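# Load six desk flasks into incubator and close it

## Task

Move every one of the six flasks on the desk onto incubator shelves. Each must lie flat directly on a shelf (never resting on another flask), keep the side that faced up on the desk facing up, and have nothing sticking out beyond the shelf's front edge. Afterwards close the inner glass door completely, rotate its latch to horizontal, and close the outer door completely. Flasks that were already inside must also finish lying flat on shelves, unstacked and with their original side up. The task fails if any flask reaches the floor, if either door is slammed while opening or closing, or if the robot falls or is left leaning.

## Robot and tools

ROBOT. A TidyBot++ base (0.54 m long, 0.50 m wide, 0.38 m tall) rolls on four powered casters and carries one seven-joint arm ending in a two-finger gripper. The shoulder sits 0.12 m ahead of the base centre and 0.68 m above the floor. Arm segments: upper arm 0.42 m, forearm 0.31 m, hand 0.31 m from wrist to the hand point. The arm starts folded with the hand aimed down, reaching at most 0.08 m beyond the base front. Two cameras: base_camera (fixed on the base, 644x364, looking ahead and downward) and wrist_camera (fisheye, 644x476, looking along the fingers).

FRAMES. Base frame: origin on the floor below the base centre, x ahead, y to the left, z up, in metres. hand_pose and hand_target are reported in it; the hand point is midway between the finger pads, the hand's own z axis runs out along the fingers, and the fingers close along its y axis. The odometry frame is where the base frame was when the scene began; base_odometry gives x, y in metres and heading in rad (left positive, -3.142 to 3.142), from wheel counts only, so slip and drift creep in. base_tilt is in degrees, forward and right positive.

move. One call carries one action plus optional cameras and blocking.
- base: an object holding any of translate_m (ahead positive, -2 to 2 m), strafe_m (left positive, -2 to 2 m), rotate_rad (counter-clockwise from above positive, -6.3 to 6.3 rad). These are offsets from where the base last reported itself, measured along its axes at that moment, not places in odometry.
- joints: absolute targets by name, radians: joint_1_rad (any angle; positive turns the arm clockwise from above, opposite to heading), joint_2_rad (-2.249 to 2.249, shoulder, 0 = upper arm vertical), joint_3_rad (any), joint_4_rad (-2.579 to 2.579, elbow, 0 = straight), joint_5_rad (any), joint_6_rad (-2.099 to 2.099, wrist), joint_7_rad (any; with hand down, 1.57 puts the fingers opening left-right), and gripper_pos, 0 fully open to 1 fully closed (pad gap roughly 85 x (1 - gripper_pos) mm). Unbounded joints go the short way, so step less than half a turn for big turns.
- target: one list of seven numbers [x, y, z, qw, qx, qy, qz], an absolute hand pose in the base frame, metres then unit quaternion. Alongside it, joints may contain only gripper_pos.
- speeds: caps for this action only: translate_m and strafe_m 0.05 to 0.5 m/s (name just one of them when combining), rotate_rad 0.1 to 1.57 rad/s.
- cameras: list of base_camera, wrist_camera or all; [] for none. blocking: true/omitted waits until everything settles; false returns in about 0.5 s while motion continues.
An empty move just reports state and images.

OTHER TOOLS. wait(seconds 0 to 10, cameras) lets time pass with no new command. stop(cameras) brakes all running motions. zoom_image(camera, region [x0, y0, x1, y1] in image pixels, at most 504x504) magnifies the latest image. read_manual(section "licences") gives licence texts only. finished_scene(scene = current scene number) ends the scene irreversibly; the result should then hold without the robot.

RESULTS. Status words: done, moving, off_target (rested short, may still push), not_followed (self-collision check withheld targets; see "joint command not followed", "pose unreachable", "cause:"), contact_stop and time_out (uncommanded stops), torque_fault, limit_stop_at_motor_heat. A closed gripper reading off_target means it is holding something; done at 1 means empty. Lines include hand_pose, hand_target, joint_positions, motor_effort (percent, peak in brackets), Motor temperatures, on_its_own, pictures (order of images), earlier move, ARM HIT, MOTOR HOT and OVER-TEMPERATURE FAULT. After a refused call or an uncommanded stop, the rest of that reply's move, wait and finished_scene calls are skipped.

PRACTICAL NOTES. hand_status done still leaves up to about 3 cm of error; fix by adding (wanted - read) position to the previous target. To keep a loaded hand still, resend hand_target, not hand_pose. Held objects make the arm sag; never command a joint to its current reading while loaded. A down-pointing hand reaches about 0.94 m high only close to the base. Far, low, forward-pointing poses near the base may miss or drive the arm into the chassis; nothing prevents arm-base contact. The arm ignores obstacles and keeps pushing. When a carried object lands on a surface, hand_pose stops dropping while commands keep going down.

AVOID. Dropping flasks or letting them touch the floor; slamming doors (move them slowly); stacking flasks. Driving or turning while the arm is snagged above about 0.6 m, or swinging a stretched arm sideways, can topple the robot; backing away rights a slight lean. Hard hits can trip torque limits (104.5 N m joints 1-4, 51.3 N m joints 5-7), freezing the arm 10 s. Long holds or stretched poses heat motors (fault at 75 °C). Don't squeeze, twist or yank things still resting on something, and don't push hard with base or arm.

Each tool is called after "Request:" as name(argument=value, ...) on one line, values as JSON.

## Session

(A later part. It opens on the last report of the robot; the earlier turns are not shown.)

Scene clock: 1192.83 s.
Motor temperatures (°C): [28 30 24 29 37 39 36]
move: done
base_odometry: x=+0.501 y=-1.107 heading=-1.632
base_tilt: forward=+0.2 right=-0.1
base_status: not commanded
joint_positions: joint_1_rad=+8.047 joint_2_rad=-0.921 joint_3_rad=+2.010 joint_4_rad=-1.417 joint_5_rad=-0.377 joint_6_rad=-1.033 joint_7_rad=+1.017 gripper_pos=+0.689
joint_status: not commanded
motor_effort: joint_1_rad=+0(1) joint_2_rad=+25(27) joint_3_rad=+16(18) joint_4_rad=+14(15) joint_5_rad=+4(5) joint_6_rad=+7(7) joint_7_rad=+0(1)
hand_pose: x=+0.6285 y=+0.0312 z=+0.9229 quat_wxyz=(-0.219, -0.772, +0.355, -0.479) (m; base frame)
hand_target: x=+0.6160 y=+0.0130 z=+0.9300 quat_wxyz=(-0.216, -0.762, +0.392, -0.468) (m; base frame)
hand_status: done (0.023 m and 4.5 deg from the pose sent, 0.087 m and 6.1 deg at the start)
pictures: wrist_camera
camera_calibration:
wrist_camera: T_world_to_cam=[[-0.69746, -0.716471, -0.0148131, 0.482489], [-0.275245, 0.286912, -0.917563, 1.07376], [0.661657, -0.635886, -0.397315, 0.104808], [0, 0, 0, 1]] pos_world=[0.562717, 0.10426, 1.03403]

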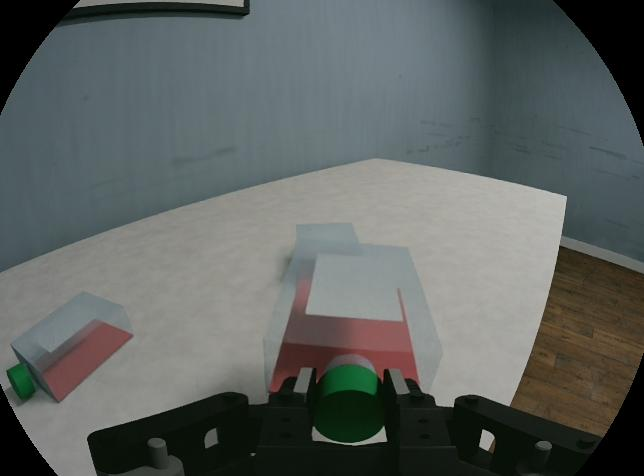

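Request:
move(base={"translate_m": -0.35}, target=[0.56, -0.02, 1.02, 0.04, 0.846, -0.0148, 0.5296], cameras=["wrist_camera"])

Scene clock: 1198.00 s.
Motor temperatures (°C): [28 30 24 29 37 39 36]
move: done
base_odometry: x=+0.522 y=-0.757 heading=-1.631
base_tilt: forward=+0.3 right=+0.0
base_status: done
joint_positions: joint_1_rad=+6.371 joint_2_rad=-0.359 joint_3_rad=+3.070 joint_4_rad=-1.658 joint_5_rad=+0.004 joint_6_rad=-0.767 joint_7_rad=+1.451 gripper_pos=+0.689
joint_status: not commanded
motor_effort: joint_1_rad=+0(3) joint_2_rad=-7(26) joint_3_rad=+0(17) joint_4_rad=+22(23) joint_5_rad=+1(5) joint_6_rad=+8(9) joint_7_rad=+0(1)
hand_pose: x=+0.5475 y=-0.0001 z=+1.0112 quat_wxyz=(+0.013, -0.857, +0.053, -0.512) (m; base frame)
hand_target: x=+0.5600 y=-0.0200 z=+1.0200 quat_wxyz=(-0.040, -0.847, +0.015, -0.530) (m; base frame)
hand_status: done (0.025 m and 7.9 deg from the pose sent, 0.129 m and 45.6 deg at the start)
pictures: wrist_camera
camera_calibration:
wrist_camera: T_world_to_cam=[[0.0100119, -0.995767, -0.0913698, 0.094955], [-0.425198, 0.0784627, -0.901693, 1.20755], [0.905045, 0.0478779, -0.422612, 0.0659816], [0, 0, 0, 1]] pos_world=[0.452782, -0.00335392, 1.1254]

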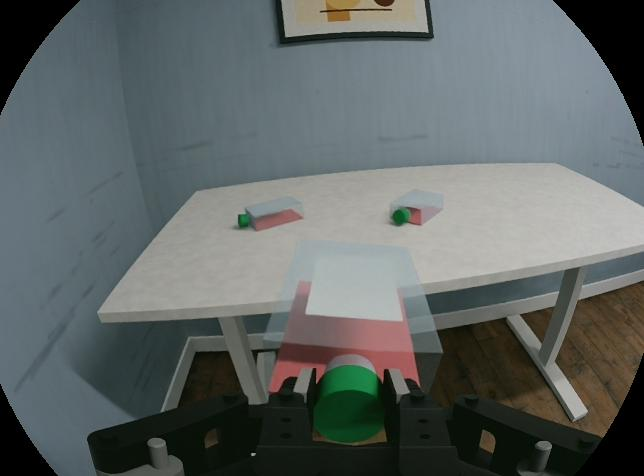

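Request:
move(base={"translate_m": -0.802, "strafe_m": -1.10, "rotate_rad": -1.597}, speeds={"rotate_rad": 1.0}, cameras=["wrist_camera"])

Scene clock: 1205.23 s.
Motor temperatures (°C): [28 30 24 29 37 39 36]
move: done
base_odometry: x=-0.527 y=+0.110 heading=+3.055
base_tilt: forward=+0.2 right=-0.1
base_status: done
joint_positions: joint_1_rad=+6.361 joint_2_rad=-0.339 joint_3_rad=+3.082 joint_4_rad=-1.661 joint_5_rad=+0.012 joint_6_rad=-0.761 joint_7_rad=+1.453 gripper_pos=+0.689
joint_status: not commanded
motor_effort: joint_1_rad=+0(2) joint_2_rad=-9(13) joint_3_rad=+1(5) joint_4_rad=+22(23) joint_5_rad=+1(2) joint_6_rad=+8(9) joint_7_rad=+0(1)
hand_pose: x=+0.5545 y=-0.0044 z=+1.0033 quat_wxyz=(+0.010, -0.861, +0.054, -0.505) (m; base frame)
hand_target: x=+0.5600 y=-0.0200 z=+1.0200 quat_wxyz=(-0.040, -0.847, +0.015, -0.530) (m; base frame)
hand_status: not commanded
pictures: wrist_camera
camera_calibration:
wrist_camera: T_world_to_cam=[[0.0058869, -0.996113, -0.0878848, 0.0885911], [-0.439272, 0.0763767, -0.895101, 1.20484], [0.898335, 0.0438747, -0.437115, 0.0747843], [0, 0, 0, 1]] pos_world=[0.461551, -0.00705631, 1.11893]

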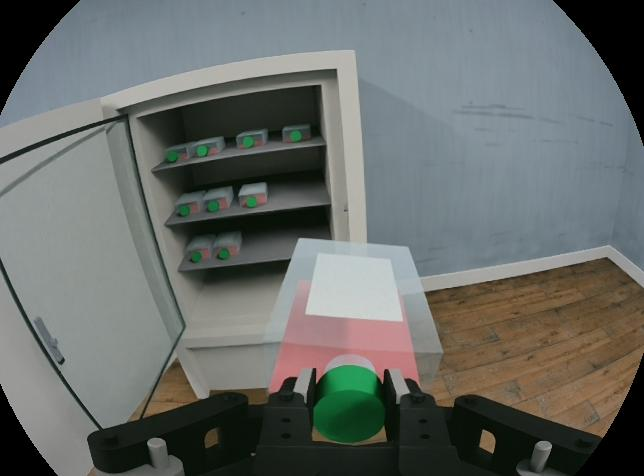

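Request:
move(target=[0.565, 0.05, 0.88, 0.0706, 0.8312, 0.0661, 0.5474], cameras=["wrist_camera"])

Scene clock: 1215.87 s.
Motor temperatures (°C): [28 30 24 29 37 39 36]
move: done
base_odometry: x=-0.527 y=+0.110 heading=+3.055
base_tilt: forward=+0.3 right=-0.1
base_status: not commanded
joint_positions: joint_1_rad=+6.659 joint_2_rad=-0.345 joint_3_rad=+2.691 joint_4_rad=-2.128 joint_5_rad=+0.041 joint_6_rad=-0.249 joint_7_rad=+1.453 gripper_pos=+0.689
joint_status: not commanded
motor_effort: joint_1_rad=+0(1) joint_2_rad=-6(9) joint_3_rad=+3(3) joint_4_rad=+22(24) joint_5_rad=+1(1) joint_6_rad=+8(9) joint_7_rad=+0(1)
hand_pose: x=+0.5619 y=+0.0480 z=+0.8555 quat_wxyz=(-0.035, -0.856, -0.024, -0.515) (m; base frame)
hand_target: x=+0.5650 y=+0.0500 z=+0.8800 quat_wxyz=(-0.071, -0.831, -0.066, -0.547) (m; base frame)
hand_status: done (0.025 m and 7.9 deg from the pose sent, 0.135 m and 17.6 deg at the start)
pictures: wrist_camera
camera_calibration:
wrist_camera: T_world_to_cam=[[0.0940475, -0.993141, 0.0694667, -0.0565042], [-0.419924, -0.102837, -0.901714, 1.07516], [0.902673, 0.0556333, -0.426715, -0.0107178], [0, 0, 0, 1]] pos_world=[0.466474, 0.0550462, 0.96884]

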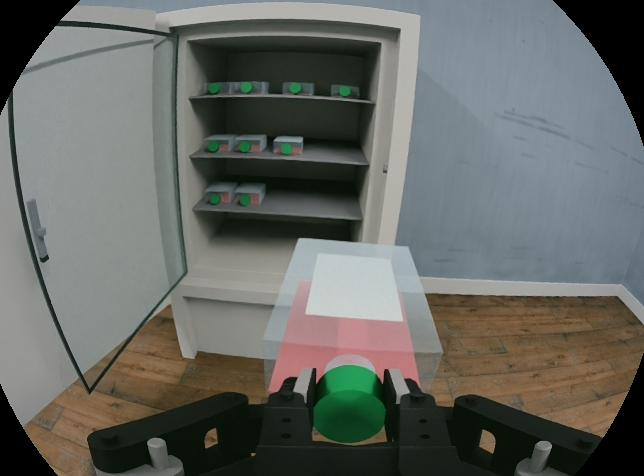

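Request:
zoom_image(camera="wrist_camera", region=[170, 10, 420, 300])

Scaled by 1.738.

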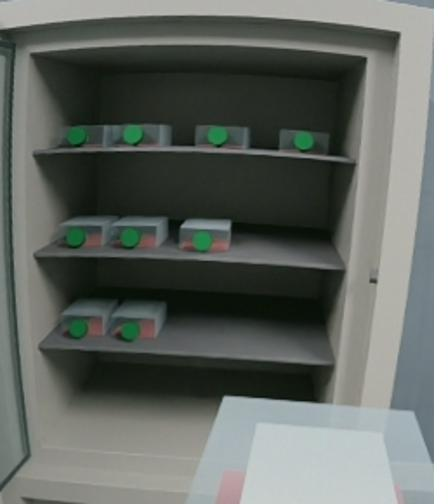

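Request:
move(joints={"joint_1_rad": 0.341}, base={"translate_m": 0.62, "strafe_m": -0.035}, speeds={"translate_m": 0.3}, cameras=["wrist_camera"])

Scene clock: 1227.03 s.
Motor temperatures (°C): [28 30 24 29 37 39 36]
move: done
base_odometry: x=-1.142 y=+0.199 heading=+3.054
base_tilt: forward=+0.3 right=-0.1
base_status: done
joint_positions: joint_1_rad=+6.631 joint_2_rad=-0.356 joint_3_rad=+2.687 joint_4_rad=-2.129 joint_5_rad=+0.042 joint_6_rad=-0.245 joint_7_rad=+1.453 gripper_pos=+0.689
joint_status: all done
motor_effort: joint_1_rad=+0(1) joint_2_rad=-6(8) joint_3_rad=+2(4) joint_4_rad=+22(23) joint_5_rad=+1(1) joint_6_rad=+8(9) joint_7_rad=+0(1)
hand_pose: x=+0.5588 y=+0.0628 z=+0.8597 quat_wxyz=(-0.029, -0.852, -0.039, -0.521) (m; base frame)
hand_target: x=+0.5616 y=+0.0740 z=+0.8800 quat_wxyz=(-0.056, -0.829, -0.089, -0.549) (m; base frame)
hand_status: not commanded
pictures: wrist_camera
camera_calibration:
wrist_camera: T_world_to_cam=[[0.12515, -0.989202, 0.076272, -0.0652058], [-0.405453, -0.121157, -0.906051, 1.076], [0.905509, 0.0824673, -0.416237, -0.0192539], [0, 0, 0, 1]] pos_world=[0.461864, 0.0674514, 0.971874]

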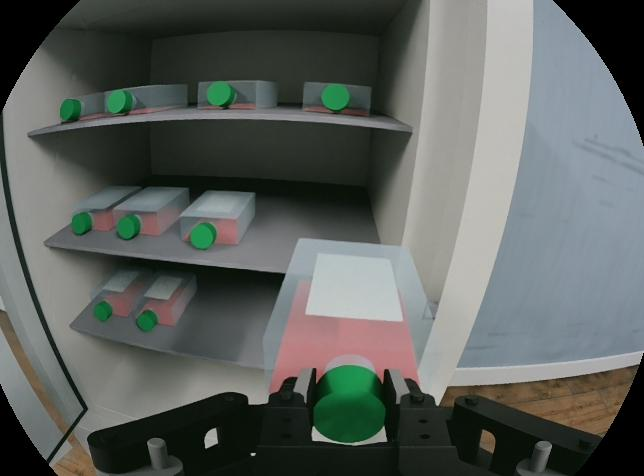

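Request:
zoom_image(camera="wrist_camera", region=[20, 20, 440, 300])

Scaled by 1.200.

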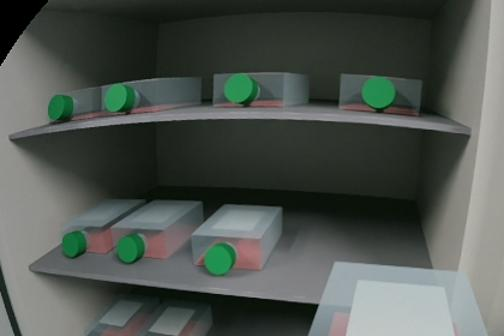

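Request:
move(base={"translate_m": 0.14, "strafe_m": 0.01}, speeds={"translate_m": 0.15}, cameras=["wrist_camera"])

Scene clock: 1247.30 s.
Motor temperatures (°C): [28 30 24 29 37 39 36]
move: done
base_odometry: x=-1.283 y=+0.201 heading=+3.054
base_tilt: forward=+0.2 right=-0.1
base_status: done
joint_positions: joint_1_rad=+6.631 joint_2_rad=-0.359 joint_3_rad=+2.687 joint_4_rad=-2.130 joint_5_rad=+0.042 joint_6_rad=-0.244 joint_7_rad=+1.453 gripper_pos=+0.689
joint_status: not commanded
motor_effort: joint_1_rad=+0(1) joint_2_rad=-6(8) joint_3_rad=+3(4) joint_4_rad=+22(23) joint_5_rad=+1(1) joint_6_rad=+8(9) joint_7_rad=+0(1)
hand_pose: x=+0.5583 y=+0.0630 z=+0.8608 quat_wxyz=(-0.029, -0.851, -0.039, -0.522) (m; base frame)
hand_target: x=+0.5616 y=+0.0740 z=+0.8800 quat_wxyz=(-0.056, -0.829, -0.089, -0.549) (m; base frame)
hand_status: not commanded
pictures: wrist_camera
camera_calibration:
wrist_camera: T_world_to_cam=[[0.124954, -0.989113, 0.0777347, -0.0661965], [-0.402569, -0.122154, -0.907203, 1.07626], [0.906821, 0.0820649, -0.413449, -0.0214176], [0, 0, 0, 1]] pos_world=[0.460964, 0.0677514, 0.972681]

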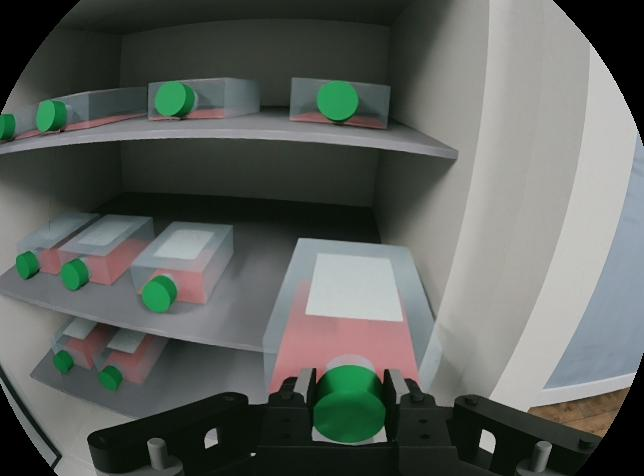

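Request:
move(base={"translate_m": 0.115}, speeds={"translate_m": 0.1}, cameras=["wrist_camera"])

Scene clock: 1251.60 s.
Motor temperatures (°C): [28 30 24 29 37 39 36]
move: done
base_odometry: x=-1.397 y=+0.211 heading=+3.054
base_tilt: forward=+0.2 right=-0.1
base_status: done
joint_positions: joint_1_rad=+6.631 joint_2_rad=-0.361 joint_3_rad=+2.687 joint_4_rad=-2.130 joint_5_rad=+0.042 joint_6_rad=-0.244 joint_7_rad=+1.453 gripper_pos=+0.689
joint_status: not commanded
motor_effort: joint_1_rad=+0(1) joint_2_rad=-6(8) joint_3_rad=+3(4) joint_4_rad=+22(23) joint_5_rad=+1(1) joint_6_rad=+8(9) joint_7_rad=+0(1)
hand_pose: x=+0.5580 y=+0.0631 z=+0.8615 quat_wxyz=(-0.030, -0.851, -0.040, -0.523) (m; base frame)
hand_target: x=+0.5616 y=+0.0740 z=+0.8800 quat_wxyz=(-0.056, -0.829, -0.089, -0.549) (m; base frame)
hand_status: not commanded
pictures: wrist_camera
camera_calibration:
wrist_camera: T_world_to_cam=[[0.1249, -0.989043, 0.0786986, -0.0668935], [-0.400714, -0.122848, -0.90793, 1.07645], [0.90765, 0.0818649, -0.411667, -0.0228754], [0, 0, 0, 1]] pos_world=[0.460465, 0.0679514, 0.973186]

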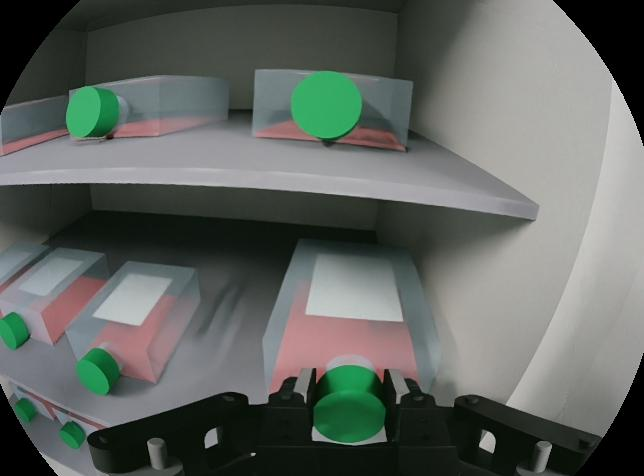

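Request:
move(base={"translate_m": 0.053, "strafe_m": 0.009}, speeds={"translate_m": 0.07}, cameras=["wrist_camera"])

Scene clock: 1259.73 s.
Motor temperatures (°C): [28 30 24 29 37 39 36]
move: done
base_odometry: x=-1.451 y=+0.207 heading=+3.054
base_tilt: forward=+0.2 right=-0.1
base_status: done
joint_positions: joint_1_rad=+6.631 joint_2_rad=-0.362 joint_3_rad=+2.687 joint_4_rad=-2.130 joint_5_rad=+0.043 joint_6_rad=-0.243 joint_7_rad=+1.453 gripper_pos=+0.689
joint_status: not commanded
motor_effort: joint_1_rad=+0(1) joint_2_rad=-5(8) joint_3_rad=+3(4) joint_4_rad=+22(23) joint_5_rad=+1(1) joint_6_rad=+8(9) joint_7_rad=+0(1)
hand_pose: x=+0.5578 y=+0.0632 z=+0.8619 quat_wxyz=(-0.030, -0.851, -0.040, -0.524) (m; base frame)
hand_target: x=+0.5616 y=+0.0740 z=+0.8800 quat_wxyz=(-0.056, -0.829, -0.089, -0.549) (m; base frame)
hand_status: not commanded
pictures: wrist_camera
camera_calibration:
wrist_camera: T_world_to_cam=[[0.124934, -0.988989, 0.0793229, -0.0674082], [-0.399767, -0.12335, -0.908279, 1.07655], [0.908063, 0.0817644, -0.410775, -0.0235379], [0, 0, 0, 1]] pos_world=[0.460165, 0.0680515, 0.973489]

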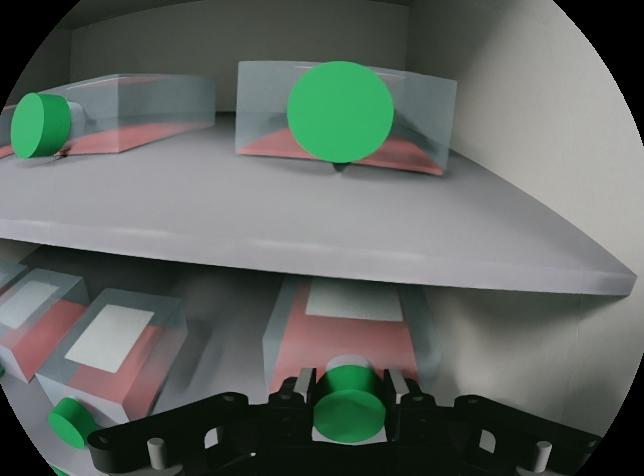

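Request:
move(target=[0.5616, 0.074, 0.865, 0.056, 0.829, 0.089, 0.549], cameras=[])

Request:
move(target=[0.5616, 0.074, 0.85, 0.056, 0.829, 0.089, 0.549], cameras=["wrist_camera"])

Scene clock: 1263.40 s.
Motor temperatures (°C): [28 30 24 29 37 39 36]
move: done
base_odometry: x=-1.451 y=+0.207 heading=+3.054
base_tilt: forward=+0.2 right=-0.1
base_status: not commanded
joint_positions: joint_1_rad=+6.659 joint_2_rad=-0.362 joint_3_rad=+2.648 joint_4_rad=-2.173 joint_5_rad=+0.043 joint_6_rad=-0.189 joint_7_rad=+1.455 gripper_pos=+0.689
joint_status: not commanded
motor_effort: joint_1_rad=+0(1) joint_2_rad=-5(6) joint_3_rad=+3(4) joint_4_rad=+22(23) joint_5_rad=+1(1) joint_6_rad=+8(9) joint_7_rad=+0(1)
hand_pose: x=+0.5560 y=+0.0681 z=+0.8487 quat_wxyz=(-0.032, -0.849, -0.048, -0.526) (m; base frame)
hand_target: x=+0.5616 y=+0.0740 z=+0.8650 quat_wxyz=(-0.056, -0.829, -0.089, -0.549) (m; base frame)
hand_status: done (0.018 m and 6.4 deg from the pose sent, 0.012 m and 7.5 deg at the start)
pictures: none
No camera images: "cameras" was empty.

Scene clock: 1264.13 s.
Motor temperatures (°C): [28 30 24 29 37 39 36]
move: done
base_odometry: x=-1.451 y=+0.207 heading=+3.054
base_tilt: forward=+0.3 right=-0.1
base_status: not commanded
joint_positions: joint_1_rad=+6.702 joint_2_rad=-0.362 joint_3_rad=+2.606 joint_4_rad=-2.214 joint_5_rad=+0.043 joint_6_rad=-0.134 joint_7_rad=+1.467 gripper_pos=+0.689
joint_status: not commanded
motor_effort: joint_1_rad=+0(0) joint_2_rad=-5(6) joint_3_rad=+3(4) joint_4_rad=+21(23) joint_5_rad=+1(1) joint_6_rad=+8(9) joint_7_rad=+0(0)
hand_pose: x=+0.5549 y=+0.0684 z=+0.8368 quat_wxyz=(-0.040, -0.846, -0.058, -0.529) (m; base frame)
hand_target: x=+0.5616 y=+0.0740 z=+0.8500 quat_wxyz=(-0.056, -0.829, -0.089, -0.549) (m; base frame)
hand_status: done (0.016 m and 5.1 deg from the pose sent, 0.008 m and 6.4 deg at the start)
pictures: wrist_camera
camera_calibration:
wrist_camera: T_world_to_cam=[[0.143761, -0.982729, 0.116518, -0.101865], [-0.384835, -0.16399, -0.9083, 1.04774], [0.911721, 0.0857379, -0.401764, -0.0413858], [0, 0, 0, 1]] pos_world=[0.455583, 0.0752615, 0.946903]

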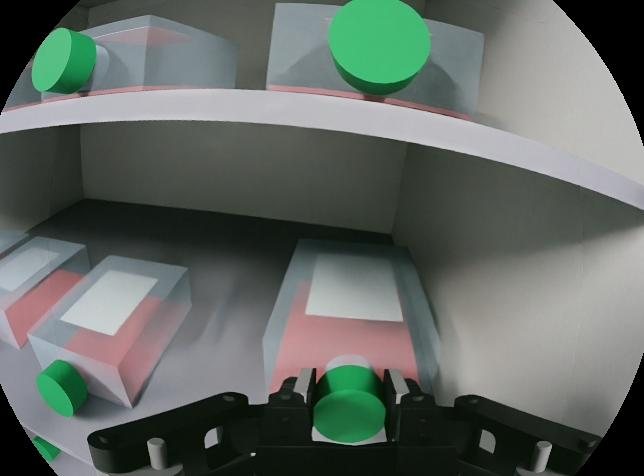

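Request:
move(target=[0.5616, 0.074, 0.842, 0.0373, 0.8315, 0.0607, 0.5506], cameras=["wrist_camera"])

Scene clock: 1267.70 s.
Motor temperatures (°C): [28 30 24 29 37 39 36]
move: done
base_odometry: x=-1.451 y=+0.207 heading=+3.054
base_tilt: forward=+0.3 right=-0.1
base_status: not commanded
joint_positions: joint_1_rad=+6.730 joint_2_rad=-0.362 joint_3_rad=+2.579 joint_4_rad=-2.234 joint_5_rad=+0.032 joint_6_rad=-0.103 joint_7_rad=+1.467 gripper_pos=+0.689
joint_status: not commanded
motor_effort: joint_1_rad=+0(0) joint_2_rad=-5(5) joint_3_rad=+3(4) joint_4_rad=+21(22) joint_5_rad=+1(1) joint_6_rad=+8(8) joint_7_rad=+0(0)
hand_pose: x=+0.5549 y=+0.0684 z=+0.8314 quat_wxyz=(-0.040, -0.844, -0.055, -0.531) (m; base frame)
hand_target: x=+0.5616 y=+0.0740 z=+0.8420 quat_wxyz=(-0.037, -0.832, -0.061, -0.551) (m; base frame)
hand_status: done (0.014 m and 2.8 deg from the pose sent, 0.010 m and 3.1 deg at the start)
pictures: wrist_camera
camera_calibration:
wrist_camera: T_world_to_cam=[[0.139046, -0.983585, 0.115005, -0.0973447], [-0.379526, -0.160194, -0.911207, 1.04209], [0.914673, 0.0830524, -0.39557, -0.0502085], [0, 0, 0, 1]] pos_world=[0.454959, 0.0753596, 0.940891]

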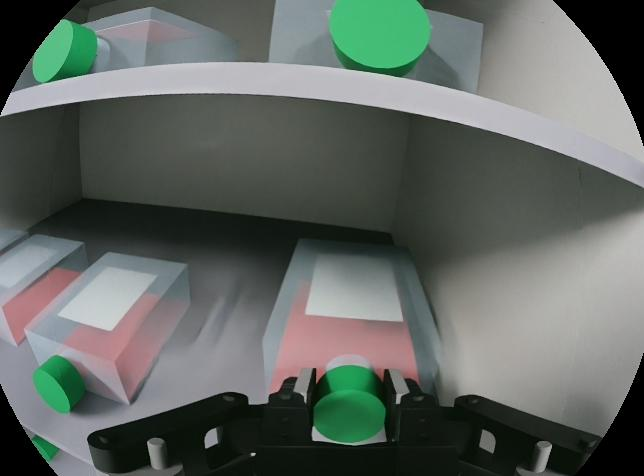

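Request:
move(joints={"joint_7_rad": 1.385}, cameras=["wrist_camera"])

Scene clock: 1272.30 s.
Motor temperatures (°C): [28 29 24 29 37 39 36]
move: done
base_odometry: x=-1.451 y=+0.207 heading=+3.054
base_tilt: forward=+0.3 right=-0.1
base_status: not commanded
joint_positions: joint_1_rad=+6.730 joint_2_rad=-0.362 joint_3_rad=+2.579 joint_4_rad=-2.234 joint_5_rad=+0.032 joint_6_rad=-0.103 joint_7_rad=+1.389 gripper_pos=+0.689
joint_status: all done
motor_effort: joint_1_rad=+0(0) joint_2_rad=-5(5) joint_3_rad=+3(4) joint_4_rad=+22(22) joint_5_rad=+0(1) joint_6_rad=+8(8) joint_7_rad=+0(1)
hand_pose: x=+0.5549 y=+0.0684 z=+0.8314 quat_wxyz=(-0.019, -0.846, -0.022, -0.533) (m; base frame)
hand_target: x=+0.5616 y=+0.0740 z=+0.8420 quat_wxyz=(-0.004, -0.834, -0.011, -0.552) (m; base frame)
hand_status: not commanded
pictures: wrist_camera
camera_calibration:
wrist_camera: T_world_to_cam=[[0.105547, -0.993385, 0.04524, -0.0201161], [-0.382959, -0.0825902, -0.920066, 1.04604], [0.917716, 0.0797847, -0.389143, -0.0569329], [0, 0, 0, 1]] pos_world=[0.454961, 0.0709518, 0.941179]

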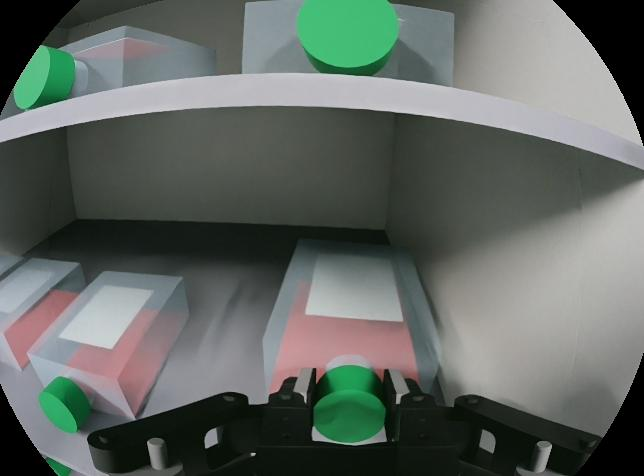

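Request:
move(target=[0.5616, 0.074, 0.832, 0.004, 0.834, 0.011, 0.552], cameras=[])

Request:
move(target=[0.5616, 0.074, 0.822, 0.004, 0.834, 0.011, 0.552], cameras=["wrist_camera"])

Scene clock: 1276.40 s.
Motor temperatures (°C): [28 29 24 29 37 39 36]
move: done
base_odometry: x=-1.451 y=+0.207 heading=+3.054
base_tilt: forward=+0.2 right=-0.1
base_status: not commanded
joint_positions: joint_1_rad=+6.758 joint_2_rad=-0.361 joint_3_rad=+2.550 joint_4_rad=-2.261 joint_5_rad=-0.032 joint_6_rad=-0.063 joint_7_rad=+1.437 gripper_pos=+0.689
joint_status: not commanded
motor_effort: joint_1_rad=+0(1) joint_2_rad=-4(5) joint_3_rad=+4(4) joint_4_rad=+21(23) joint_5_rad=+1(1) joint_6_rad=+8(9) joint_7_rad=+0(0)
hand_pose: x=+0.5538 y=+0.0705 z=+0.8238 quat_wxyz=(-0.016, -0.844, -0.020, -0.535) (m; base frame)
hand_target: x=+0.5616 y=+0.0740 z=+0.8320 quat_wxyz=(-0.004, -0.834, -0.011, -0.552) (m; base frame)
hand_status: done (0.012 m and 2.8 deg from the pose sent, 0.009 m and 3.4 deg at the start)
pictures: none
No camera images: "cameras" was empty.

Scene clock: 1277.07 s.
Motor temperatures (°C): [28 29 24 29 37 39 36]
move: done
base_odometry: x=-1.451 y=+0.207 heading=+3.054
base_tilt: forward=+0.3 right=-0.1
base_status: not commanded
joint_positions: joint_1_rad=+6.783 joint_2_rad=-0.356 joint_3_rad=+2.519 joint_4_rad=-2.287 joint_5_rad=-0.049 joint_6_rad=-0.023 joint_7_rad=+1.445 gripper_pos=+0.689
joint_status: not commanded
motor_effort: joint_1_rad=+0(0) joint_2_rad=-4(5) joint_3_rad=+4(5) joint_4_rad=+21(22) joint_5_rad=+1(1) joint_6_rad=+8(9) joint_7_rad=-1(1)
hand_pose: x=+0.5534 y=+0.0724 z=+0.8153 quat_wxyz=(-0.014, -0.843, -0.020, -0.537) (m; base frame)
hand_target: x=+0.5616 y=+0.0740 z=+0.8220 quat_wxyz=(-0.004, -0.834, -0.011, -0.552) (m; base frame)
hand_status: done (0.011 m and 2.6 deg from the pose sent, 0.009 m and 2.8 deg at the start)
pictures: wrist_camera
camera_calibration:
wrist_camera: T_world_to_cam=[[0.108204, -0.993469, 0.0362148, -0.00934921], [-0.373781, -0.0744123, -0.924527, 1.02888], [0.921184, 0.0865014, -0.379392, -0.0726151], [0, 0, 0, 1]] pos_world=[0.452481, 0.0735549, 0.924021]

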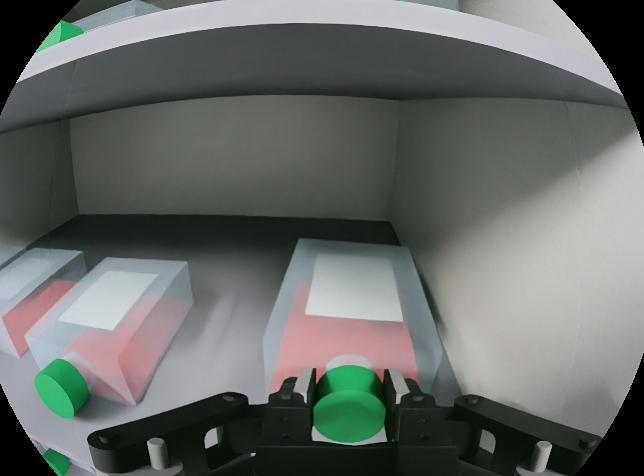

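Request:
move(target=[0.5656, 0.074, 0.813, 0.004, 0.837, 0.011, 0.548], cameras=[])

Request:
move(target=[0.5656, 0.074, 0.805, 0.004, 0.837, 0.011, 0.548], cameras=["wrist_camera"])

Scene clock: 1280.80 s.
Motor temperatures (°C): [28 29 24 29 37 39 36]
move: done
base_odometry: x=-1.451 y=+0.207 heading=+3.054
base_tilt: forward=+0.2 right=-0.1
base_status: not commanded
joint_positions: joint_1_rad=+6.821 joint_2_rad=-0.334 joint_3_rad=+2.477 joint_4_rad=-2.291 joint_5_rad=-0.063 joint_6_rad=-0.004 joint_7_rad=+1.456 gripper_pos=+0.689
joint_status: not commanded
motor_effort: joint_1_rad=+0(0) joint_2_rad=-4(5) joint_3_rad=+4(4) joint_4_rad=+20(21) joint_5_rad=+0(1) joint_6_rad=+8(9) joint_7_rad=+0(0)
hand_pose: x=+0.5579 y=+0.0736 z=+0.8070 quat_wxyz=(-0.013, -0.846, -0.020, -0.532) (m; base frame)
hand_target: x=+0.5656 y=+0.0740 z=+0.8130 quat_wxyz=(-0.004, -0.837, -0.011, -0.548) (m; base frame)
hand_status: done (0.010 m and 2.5 deg from the pose sent, 0.013 m and 2.2 deg at the start)
pictures: none
No camera images: "cameras" was empty.

Scene clock: 1281.47 s.
Motor temperatures (°C): [28 29 24 29 37 39 36]
move: done
base_odometry: x=-1.451 y=+0.207 heading=+3.054
base_tilt: forward=+0.3 right=-0.2
base_status: not commanded
joint_positions: joint_1_rad=+6.843 joint_2_rad=-0.324 joint_3_rad=+2.448 joint_4_rad=-2.313 joint_5_rad=-0.094 joint_6_rad=+0.032 joint_7_rad=+1.482 gripper_pos=+0.689
joint_status: not commanded
motor_effort: joint_1_rad=+0(0) joint_2_rad=-4(5) joint_3_rad=+4(4) joint_4_rad=+20(21) joint_5_rad=+1(1) joint_6_rad=+8(9) joint_7_rad=+0(0)
hand_pose: x=+0.5577 y=+0.0750 z=+0.7986 quat_wxyz=(-0.011, -0.846, -0.021, -0.533) (m; base frame)
hand_target: x=+0.5656 y=+0.0740 z=+0.8050 quat_wxyz=(-0.004, -0.837, -0.011, -0.548) (m; base frame)
hand_status: done (0.010 m and 2.5 deg from the pose sent, 0.008 m and 2.5 deg at the start)
pictures: wrist_camera
camera_calibration:
wrist_camera: T_world_to_cam=[[0.113394, -0.993084, 0.0304305, -0.00492953], [-0.382637, -0.0719157, -0.921096, 1.01733], [0.916914, 0.0928033, -0.388145, -0.074248], [0, 0, 0, 1]] pos_world=[0.457907, 0.0751572, 0.908392]

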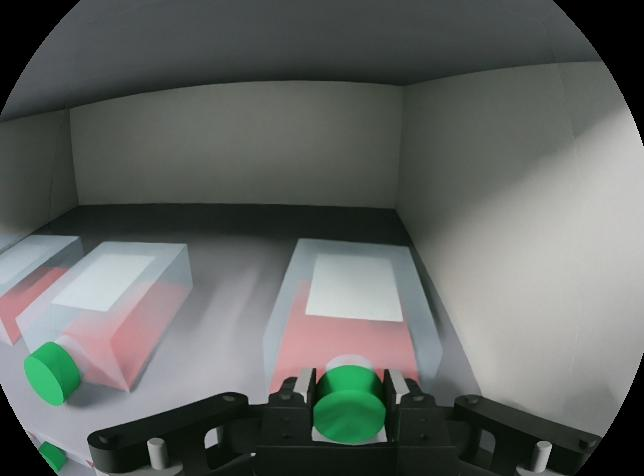

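Request:
move(target=[0.5656, 0.074, 0.799, 0.004, 0.837, 0.011, 0.548], cameras=["wrist_camera"])

Request:
move(target=[0.5656, 0.074, 0.793, 0.004, 0.837, 0.011, 0.548], cameras=["wrist_camera"])

Scene clock: 1284.27 s.
Motor temperatures (°C): [28 29 24 29 37 39 36]
move: done
base_odometry: x=-1.451 y=+0.207 heading=+3.054
base_tilt: forward=+0.3 right=-0.1
base_status: not commanded
joint_positions: joint_1_rad=+6.859 joint_2_rad=-0.317 joint_3_rad=+2.427 joint_4_rad=-2.325 joint_5_rad=-0.119 joint_6_rad=+0.063 joint_7_rad=+1.505 gripper_pos=+0.689
joint_status: not commanded
motor_effort: joint_1_rad=+0(0) joint_2_rad=-4(4) joint_3_rad=+3(4) joint_4_rad=+20(21) joint_5_rad=+0(1) joint_6_rad=+8(9) joint_7_rad=+0(1)
hand_pose: x=+0.5592 y=+0.0763 z=+0.7968 quat_wxyz=(-0.011, -0.843, -0.023, -0.537) (m; base frame)
hand_target: x=+0.5656 y=+0.0740 z=+0.7990 quat_wxyz=(-0.004, -0.837, -0.011, -0.548) (m; base frame)
hand_status: done (0.007 m and 2.1 deg from the pose sent, 0.008 m and 2.5 deg at the start)
pictures: wrist_camera
camera_calibration:
wrist_camera: T_world_to_cam=[[0.116124, -0.992713, 0.0321918, -0.00675824], [-0.372946, -0.0736197, -0.924928, 1.01402], [0.920558, 0.0954007, -0.378777, -0.086109], [0, 0, 0, 1]] pos_world=[0.458228, 0.0761577, 0.905497]

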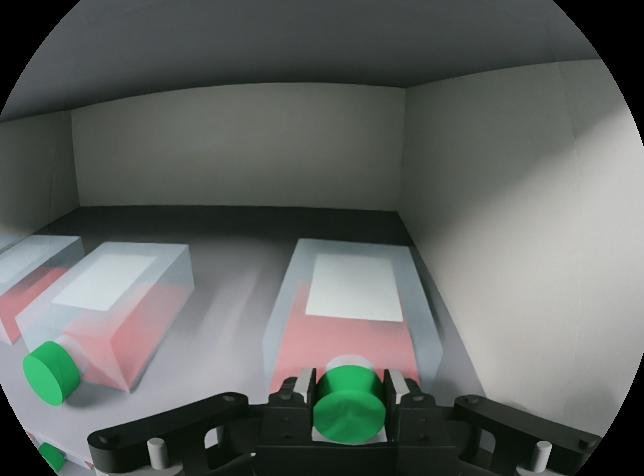

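Scene clock: 1284.87 s.
Motor temperatures (°C): [28 29 24 29 37 39 36]
move: done
base_odometry: x=-1.451 y=+0.207 heading=+3.054
base_tilt: forward=+0.2 right=-0.2
base_status: not commanded
joint_positions: joint_1_rad=+6.875 joint_2_rad=-0.311 joint_3_rad=+2.406 joint_4_rad=-2.335 joint_5_rad=-0.147 joint_6_rad=+0.095 joint_7_rad=+1.531 gripper_pos=+0.689
joint_status: not commanded
motor_effort: joint_1_rad=+0(0) joint_2_rad=-3(4) joint_3_rad=+3(4) joint_4_rad=+19(21) joint_5_rad=+0(1) joint_6_rad=+7(8) joint_7_rad=+0(1)
hand_pose: x=+0.5611 y=+0.0774 z=+0.7962 quat_wxyz=(-0.010, -0.840, -0.024, -0.543) (m; base frame)
hand_target: x=+0.5656 y=+0.0740 z=+0.7930 quat_wxyz=(-0.004, -0.837, -0.011, -0.548) (m; base frame)
hand_status: done (0.006 m and 1.8 deg from the pose sent, 0.008 m and 2.1 deg at the start)
pictures: wrist_camera
camera_calibration:
wrist_camera: T_world_to_cam=[[0.118292, -0.992374, 0.0346563, -0.00901205], [-0.360333, -0.075422, -0.92977, 1.01127], [0.925293, 0.0974964, -0.366507, -0.100821], [0, 0, 0, 1]] pos_world=[0.458747, 0.0771581, 0.903606]

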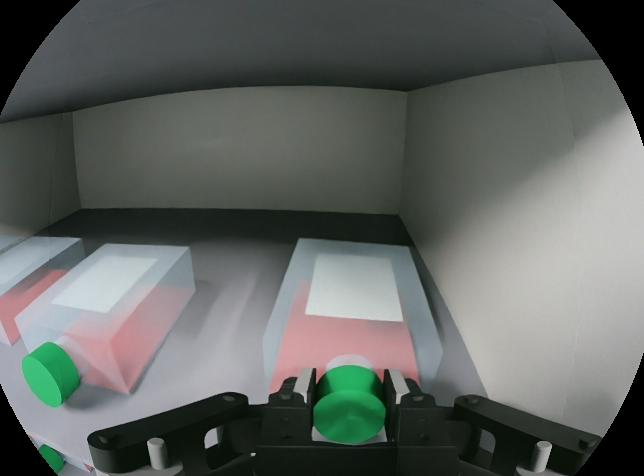

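Request:
move(target=[0.5656, 0.074, 0.793, 0.004, 0.849, 0.011, 0.528], cameras=["wrist_camera"])

Scene clock: 1288.80 s.
Motor temperatures (°C): [28 29 24 29 37 39 36]
move: done
base_odometry: x=-1.451 y=+0.207 heading=+3.054
base_tilt: forward=+0.2 right=-0.1
base_status: not commanded
joint_positions: joint_1_rad=+6.875 joint_2_rad=-0.310 joint_3_rad=+2.406 joint_4_rad=-2.315 joint_5_rad=-0.146 joint_6_rad=+0.060 joint_7_rad=+1.522 gripper_pos=+0.689
joint_status: not commanded
motor_effort: joint_1_rad=+0(0) joint_2_rad=-3(4) joint_3_rad=+3(4) joint_4_rad=+19(20) joint_5_rad=+0(0) joint_6_rad=+7(8) joint_7_rad=+0(1)
hand_pose: x=+0.5621 y=+0.0793 z=+0.7971 quat_wxyz=(-0.007, -0.844, -0.021, -0.536) (m; base frame)
hand_target: x=+0.5656 y=+0.0740 z=+0.7930 quat_wxyz=(-0.004, -0.849, -0.011, -0.528) (m; base frame)
hand_status: done (0.008 m and 1.6 deg from the pose sent, 0.006 m and 2.6 deg at the start)
pictures: wrist_camera
camera_calibration:
wrist_camera: T_world_to_cam=[[0.116487, -0.992898, 0.0241822, 0.00214064], [-0.375259, -0.0665425, -0.924528, 1.01613], [0.919571, 0.0986208, -0.380346, -0.087394], [0, 0, 0, 1]] pos_world=[0.461429, 0.0783603, 0.906151]

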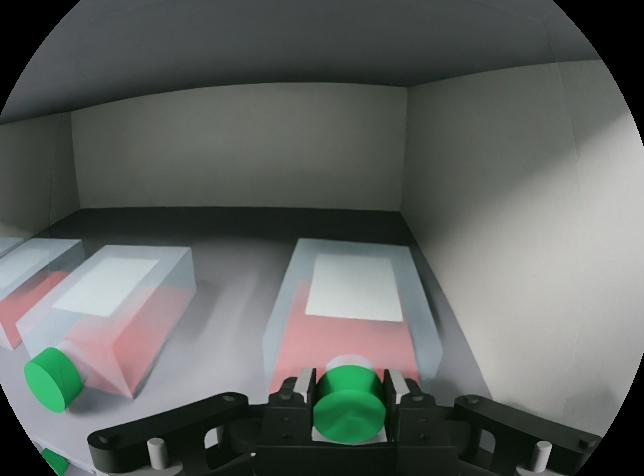

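Request:
move(target=[0.5656, 0.074, 0.793, 0.0132, 0.849, 0.0258, 0.528], cameras=["wrist_camera"])

Scene clock: 1291.73 s.
Motor temperatures (°C): [28 29 24 29 37 39 36]
move: done
base_odometry: x=-1.451 y=+0.207 heading=+3.054
base_tilt: forward=+0.3 right=-0.2
base_status: not commanded
joint_positions: joint_1_rad=+6.875 joint_2_rad=-0.310 joint_3_rad=+2.406 joint_4_rad=-2.315 joint_5_rad=-0.146 joint_6_rad=+0.060 joint_7_rad=+1.522 gripper_pos=+0.689
joint_status: not commanded
motor_effort: joint_1_rad=+0(0) joint_2_rad=-3(4) joint_3_rad=+3(4) joint_4_rad=+19(20) joint_5_rad=+1(1) joint_6_rad=+8(8) joint_7_rad=+0(0)
hand_pose: x=+0.5621 y=+0.0793 z=+0.7971 quat_wxyz=(-0.007, -0.844, -0.021, -0.536) (m; base frame)
hand_target: x=+0.5656 y=+0.0740 z=+0.7930 quat_wxyz=(-0.013, -0.849, -0.026, -0.528) (m; base frame)
hand_status: done (0.008 m and 1.4 deg from the pose sent, 0.008 m and 1.4 deg at the start)
pictures: wrist_camera
camera_calibration:
wrist_camera: T_world_to_cam=[[0.116764, -0.992855, 0.0246047, 0.0016264], [-0.375198, -0.0670359, -0.924518, 1.01614], [0.919561, 0.0987185, -0.380344, -0.0873991], [0, 0, 0, 1]] pos_world=[0.461431, 0.0783602, 0.906154]

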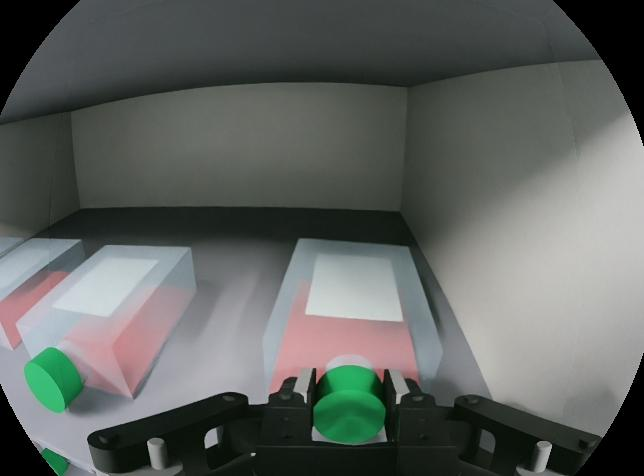

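Request:
move(joints={"gripper_pos": 0.62}, cameras=[])

Request:
move(joints={"gripper_pos": 0.42}, cameras=["wrist_camera"])

Scene clock: 1294.57 s.
Motor temperatures (°C): [28 29 24 29 37 39 36]
move: done
base_odometry: x=-1.451 y=+0.207 heading=+3.054
base_tilt: forward=+0.3 right=-0.1
base_status: not commanded
joint_positions: joint_1_rad=+6.875 joint_2_rad=-0.310 joint_3_rad=+2.406 joint_4_rad=-2.315 joint_5_rad=-0.146 joint_6_rad=+0.060 joint_7_rad=+1.522 gripper_pos=+0.620
joint_status: all done
motor_effort: joint_1_rad=+0(0) joint_2_rad=-4(4) joint_3_rad=+4(4) joint_4_rad=+20(21) joint_5_rad=+1(1) joint_6_rad=+8(8) joint_7_rad=+0(0)
hand_pose: x=+0.5621 y=+0.0793 z=+0.7971 quat_wxyz=(-0.007, -0.844, -0.021, -0.536) (m; base frame)
hand_target: x=+0.5656 y=+0.0740 z=+0.7930 quat_wxyz=(-0.013, -0.849, -0.026, -0.528) (m; base frame)
hand_status: not commanded
pictures: none
No camera images: "cameras" was empty.

Scene clock: 1295.20 s.
Motor temperatures (°C): [28 29 24 29 37 39 36]
move: done
base_odometry: x=-1.451 y=+0.207 heading=+3.054
base_tilt: forward=+0.2 right=-0.2
base_status: not commanded
joint_positions: joint_1_rad=+6.875 joint_2_rad=-0.310 joint_3_rad=+2.406 joint_4_rad=-2.315 joint_5_rad=-0.146 joint_6_rad=+0.060 joint_7_rad=+1.522 gripper_pos=+0.420
joint_status: all done
motor_effort: joint_1_rad=+0(0) joint_2_rad=-3(4) joint_3_rad=+4(4) joint_4_rad=+20(20) joint_5_rad=+0(1) joint_6_rad=+8(8) joint_7_rad=+0(0)
hand_pose: x=+0.5621 y=+0.0793 z=+0.7971 quat_wxyz=(-0.007, -0.844, -0.021, -0.536) (m; base frame)
hand_target: x=+0.5656 y=+0.0740 z=+0.7930 quat_wxyz=(-0.013, -0.849, -0.026, -0.528) (m; base frame)
hand_status: not commanded
pictures: wrist_camera
camera_calibration:
wrist_camera: T_world_to_cam=[[0.11676, -0.992856, 0.0245947, 0.00163981], [-0.375199, -0.0670252, -0.924518, 1.01604], [0.919561, 0.0987185, -0.380344, -0.0874372], [0, 0, 0, 1]] pos_world=[0.461431, 0.0783602, 0.906054]

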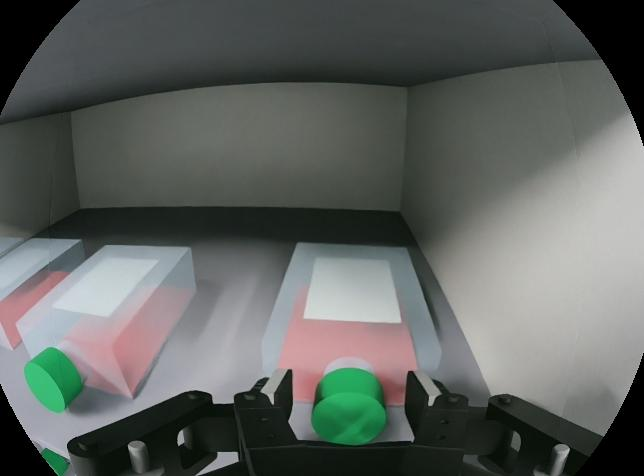

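Request:
move(base={"translate_m": -0.12}, speeds={"translate_m": 0.12}, cameras=["wrist_camera"])

Request:
move(base={"translate_m": -0.7}, cameras=["wrist_camera"])

Scene clock: 1298.43 s.
Motor temperatures (°C): [28 29 24 29 37 39 36]
move: done
base_odometry: x=-1.331 y=+0.196 heading=+3.054
base_tilt: forward=+0.3 right=-0.2
base_status: done
joint_positions: joint_1_rad=+6.875 joint_2_rad=-0.305 joint_3_rad=+2.406 joint_4_rad=-2.315 joint_5_rad=-0.146 joint_6_rad=+0.060 joint_7_rad=+1.522 gripper_pos=+0.420
joint_status: not commanded
motor_effort: joint_1_rad=+0(1) joint_2_rad=-4(5) joint_3_rad=+3(4) joint_4_rad=+20(20) joint_5_rad=+0(1) joint_6_rad=+8(8) joint_7_rad=+0(0)
hand_pose: x=+0.5626 y=+0.0790 z=+0.7955 quat_wxyz=(-0.006, -0.845, -0.020, -0.534) (m; base frame)
hand_target: x=+0.5656 y=+0.0740 z=+0.7930 quat_wxyz=(-0.013, -0.849, -0.026, -0.528) (m; base frame)
hand_status: not commanded
pictures: wrist_camera
camera_calibration:
wrist_camera: T_world_to_cam=[[0.11679, -0.992927, 0.0213624, 0.00388413], [-0.378964, -0.064436, -0.923166, 1.01562], [0.918012, 0.099721, -0.383809, -0.0848555], [0, 0, 0, 1]] pos_world=[0.462329, 0.0777612, 0.904937]

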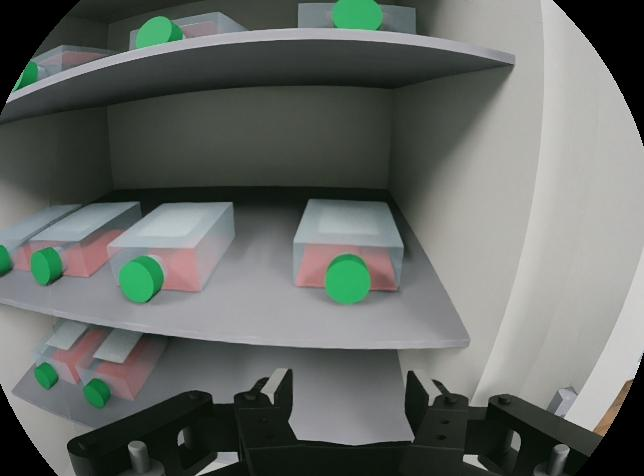

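Scene clock: 1301.20 s.
Motor temperatures (°C): [28 29 24 29 37 39 36]
move: done
base_odometry: x=-0.634 y=+0.135 heading=+3.054
base_tilt: forward=+0.3 right=-0.1
base_status: done
joint_positions: joint_1_rad=+6.875 joint_2_rad=-0.303 joint_3_rad=+2.406 joint_4_rad=-2.315 joint_5_rad=-0.146 joint_6_rad=+0.060 joint_7_rad=+1.522 gripper_pos=+0.420
joint_status: not commanded
motor_effort: joint_1_rad=+0(1) joint_2_rad=-4(6) joint_3_rad=+3(4) joint_4_rad=+20(21) joint_5_rad=+1(1) joint_6_rad=+7(8) joint_7_rad=+0(1)
hand_pose: x=+0.5628 y=+0.0788 z=+0.7947 quat_wxyz=(-0.006, -0.846, -0.020, -0.533) (m; base frame)
hand_target: x=+0.5656 y=+0.0740 z=+0.7930 quat_wxyz=(-0.013, -0.849, -0.026, -0.528) (m; base frame)
hand_status: not commanded
pictures: wrist_camera
camera_calibration:
wrist_camera: T_world_to_cam=[[0.116707, -0.992969, 0.0197777, 0.00501648], [-0.380827, -0.0631336, -0.922489, 1.01538], [0.917252, 0.100129, -0.385517, -0.0836511], [0, 0, 0, 1]] pos_world=[0.462827, 0.0774617, 0.904328]

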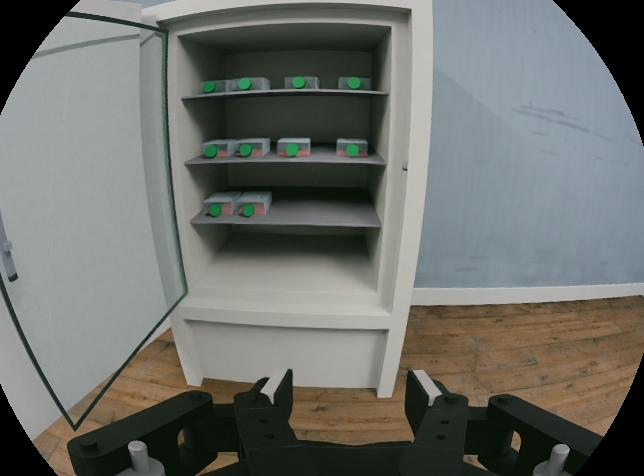

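Request:
move(base={"translate_m": -1.124, "strafe_m": 1.161, "rotate_rad": 1.597}, speeds={"rotate_rad": 1.0}, target=[0.56, 0.0, 1.02, 0.04, 0.846, -0.0148, 0.5296], cameras=["wrist_camera"])

Scene clock: 1312.27 s.
Motor temperatures (°C): [28 29 24 29 37 39 36]
move: done
base_odometry: x=+0.384 y=-1.120 heading=-1.632
base_tilt: forward=+0.2 right=-0.2
base_status: done
joint_positions: joint_1_rad=+6.400 joint_2_rad=-0.329 joint_3_rad=+2.997 joint_4_rad=-1.680 joint_5_rad=+0.047 joint_6_rad=-0.658 joint_7_rad=+1.505 gripper_pos=+0.420
joint_status: not commanded
motor_effort: joint_1_rad=+0(2) joint_2_rad=-8(11) joint_3_rad=+0(3) joint_4_rad=+22(23) joint_5_rad=+1(2) joint_6_rad=+8(8) joint_7_rad=+0(1)
hand_pose: x=+0.5709 y=+0.0166 z=+1.0149 quat_wxyz=(-0.019, -0.844, -0.001, -0.536) (m; base frame)
hand_target: x=+0.5600 y=+0.0000 z=+1.0200 quat_wxyz=(-0.040, -0.847, +0.015, -0.530) (m; base frame)
hand_status: done (0.021 m and 3.1 deg from the pose sent, 0.239 m and 5.6 deg at the start)
pictures: wrist_camera
camera_calibration:
wrist_camera: T_world_to_cam=[[0.0700109, -0.997286, 0.0227758, -0.0384084], [-0.376809, -0.047579, -0.925068, 1.21766], [0.923641, 0.0561827, -0.379118, -0.00935792], [0, 0, 0, 1]] pos_world=[0.470157, 0.0201565, 1.12374]

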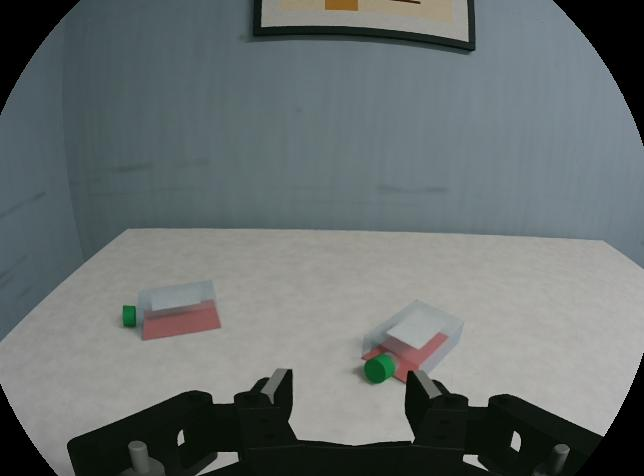

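Request:
move(base={"translate_m": 0.135, "strafe_m": 0.005}, target=[0.605, 0.01, 0.965, 0.1677, 0.7976, -0.3142, 0.4869], joints={"gripper_pos": 0.3}, cameras=["wrist_camera"])

Scene clock: 1321.40 s.
Motor temperatures (°C): [28 29 24 29 37 39 36]
move: done
base_odometry: x=+0.381 y=-1.256 heading=-1.632
base_tilt: forward=+0.2 right=-0.2
base_status: done
joint_positions: joint_1_rad=+7.855 joint_2_rad=-0.684 joint_3_rad=+2.060 joint_4_rad=-1.489 joint_5_rad=-0.161 joint_6_rad=-0.885 joint_7_rad=+1.142 gripper_pos=+0.300
joint_status: all done
motor_effort: joint_1_rad=+0(1) joint_2_rad=+16(16) joint_3_rad=+11(12) joint_4_rad=+18(23) joint_5_rad=+3(4) joint_6_rad=+7(8) joint_7_rad=+0(1)
hand_pose: x=+0.5987 y=-0.0152 z=+0.9849 quat_wxyz=(-0.213, -0.792, +0.281, -0.498) (m; base frame)
hand_target: x=+0.6050 y=+0.0100 z=+0.9650 quat_wxyz=(-0.168, -0.798, +0.314, -0.487) (m; base frame)
hand_status: done (0.033 m and 6.6 deg from the pose sent, 0.061 m and 40.9 deg at the start)
pictures: wrist_camera
camera_calibration:
wrist_camera: T_world_to_cam=[[-0.587103, -0.808045, 0.0487081, 0.29934], [-0.326572, 0.181363, -0.927609, 1.17482], [0.740716, -0.560509, -0.370364, 0.0469782], [0, 0, 0, 1]] pos_world=[0.524609, 0.0551439, 1.09259]

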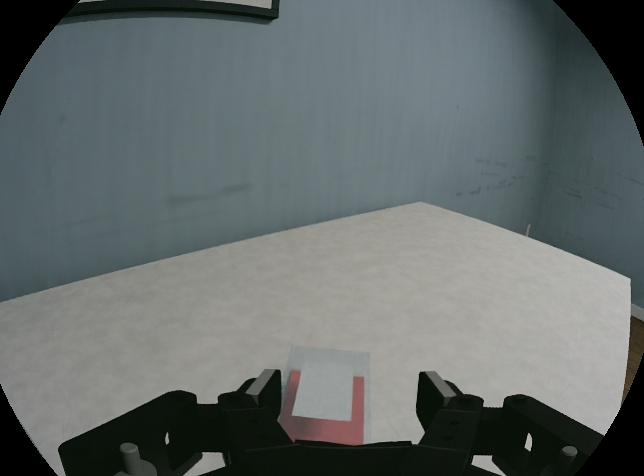

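Request:
move(base={"translate_m": 0.003, "strafe_m": 0.008}, target=[0.605, 0.012, 0.91, 0.1677, 0.7976, -0.3142, 0.4869], cameras=["wrist_camera"])

Scene clock: 1328.17 s.
Motor temperatures (°C): [28 29 24 29 37 39 36]
move: done
base_odometry: x=+0.389 y=-1.259 heading=-1.632
base_tilt: forward=+0.3 right=-0.1
base_status: done
joint_positions: joint_1_rad=+7.856 joint_2_rad=-0.753 joint_3_rad=+2.036 joint_4_rad=-1.624 joint_5_rad=-0.212 joint_6_rad=-0.865 joint_7_rad=+1.136 gripper_pos=+0.300
joint_status: not commanded
motor_effort: joint_1_rad=+0(2) joint_2_rad=+17(18) joint_3_rad=+12(13) joint_4_rad=+17(19) joint_5_rad=+4(4) joint_6_rad=+6(7) joint_7_rad=+0(1)
hand_pose: x=+0.5851 y=-0.0139 z=+0.9157 quat_wxyz=(-0.219, -0.807, +0.297, -0.461) (m; base frame)
hand_target: x=+0.6050 y=+0.0120 z=+0.9100 quat_wxyz=(-0.168, -0.798, +0.314, -0.487) (m; base frame)
hand_status: done (0.033 m and 7.0 deg from the pose sent, 0.080 m and 6.6 deg at the start)
pictures: wrist_camera
camera_calibration:
wrist_camera: T_world_to_cam=[[-0.615097, -0.785858, 0.0638973, 0.298542], [-0.382208, 0.226309, -0.895936, 1.1101], [0.689618, -0.57551, -0.439563, 0.125141], [0, 0, 0, 1]] pos_world=[0.521623, 0.0554045, 1.03051]

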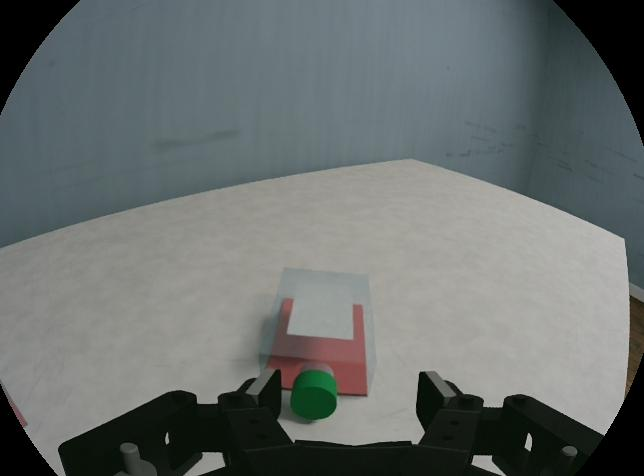

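Request:
move(base={"translate_m": 0.016, "strafe_m": 0.017}, speeds={"translate_m": 0.08}, target=[0.605, 0.012, 0.86, 0.1677, 0.7976, -0.3142, 0.4869], cameras=["wrist_camera"])

Scene clock: 1332.07 s.
Motor temperatures (°C): [28 29 24 29 37 39 36]
move: done
base_odometry: x=+0.405 y=-1.276 heading=-1.632
base_tilt: forward=+0.3 right=-0.1
base_status: done
joint_positions: joint_1_rad=+7.856 joint_2_rad=-0.817 joint_3_rad=+1.995 joint_4_rad=-1.757 joint_5_rad=-0.280 joint_6_rad=-0.757 joint_7_rad=+1.136 gripper_pos=+0.300
joint_status: not commanded
motor_effort: joint_1_rad=+0(1) joint_2_rad=+18(20) joint_3_rad=+12(15) joint_4_rad=+16(18) joint_5_rad=+3(4) joint_6_rad=+6(7) joint_7_rad=+0(0)
hand_pose: x=+0.5865 y=-0.0082 z=+0.8634 quat_wxyz=(-0.216, -0.809, +0.296, -0.460) (m; base frame)
hand_target: x=+0.6050 y=+0.0120 z=+0.8600 quat_wxyz=(-0.168, -0.798, +0.314, -0.487) (m; base frame)
hand_status: done (0.028 m and 6.8 deg from the pose sent, 0.065 m and 7.0 deg at the start)
pictures: wrist_camera
camera_calibration:
wrist_camera: T_world_to_cam=[[-0.609812, -0.790218, 0.0606976, 0.306906], [-0.385798, 0.229075, -0.893692, 1.0627], [0.692307, -0.568401, -0.444557, 0.107307], [0, 0, 0, 1]] pos_world=[0.522851, 0.0600792, 0.978798]

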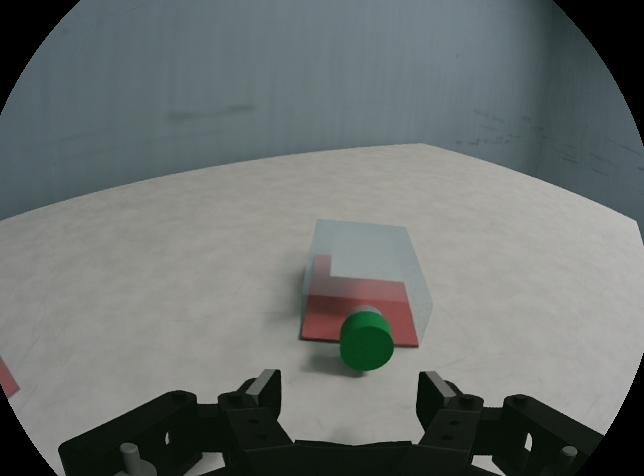

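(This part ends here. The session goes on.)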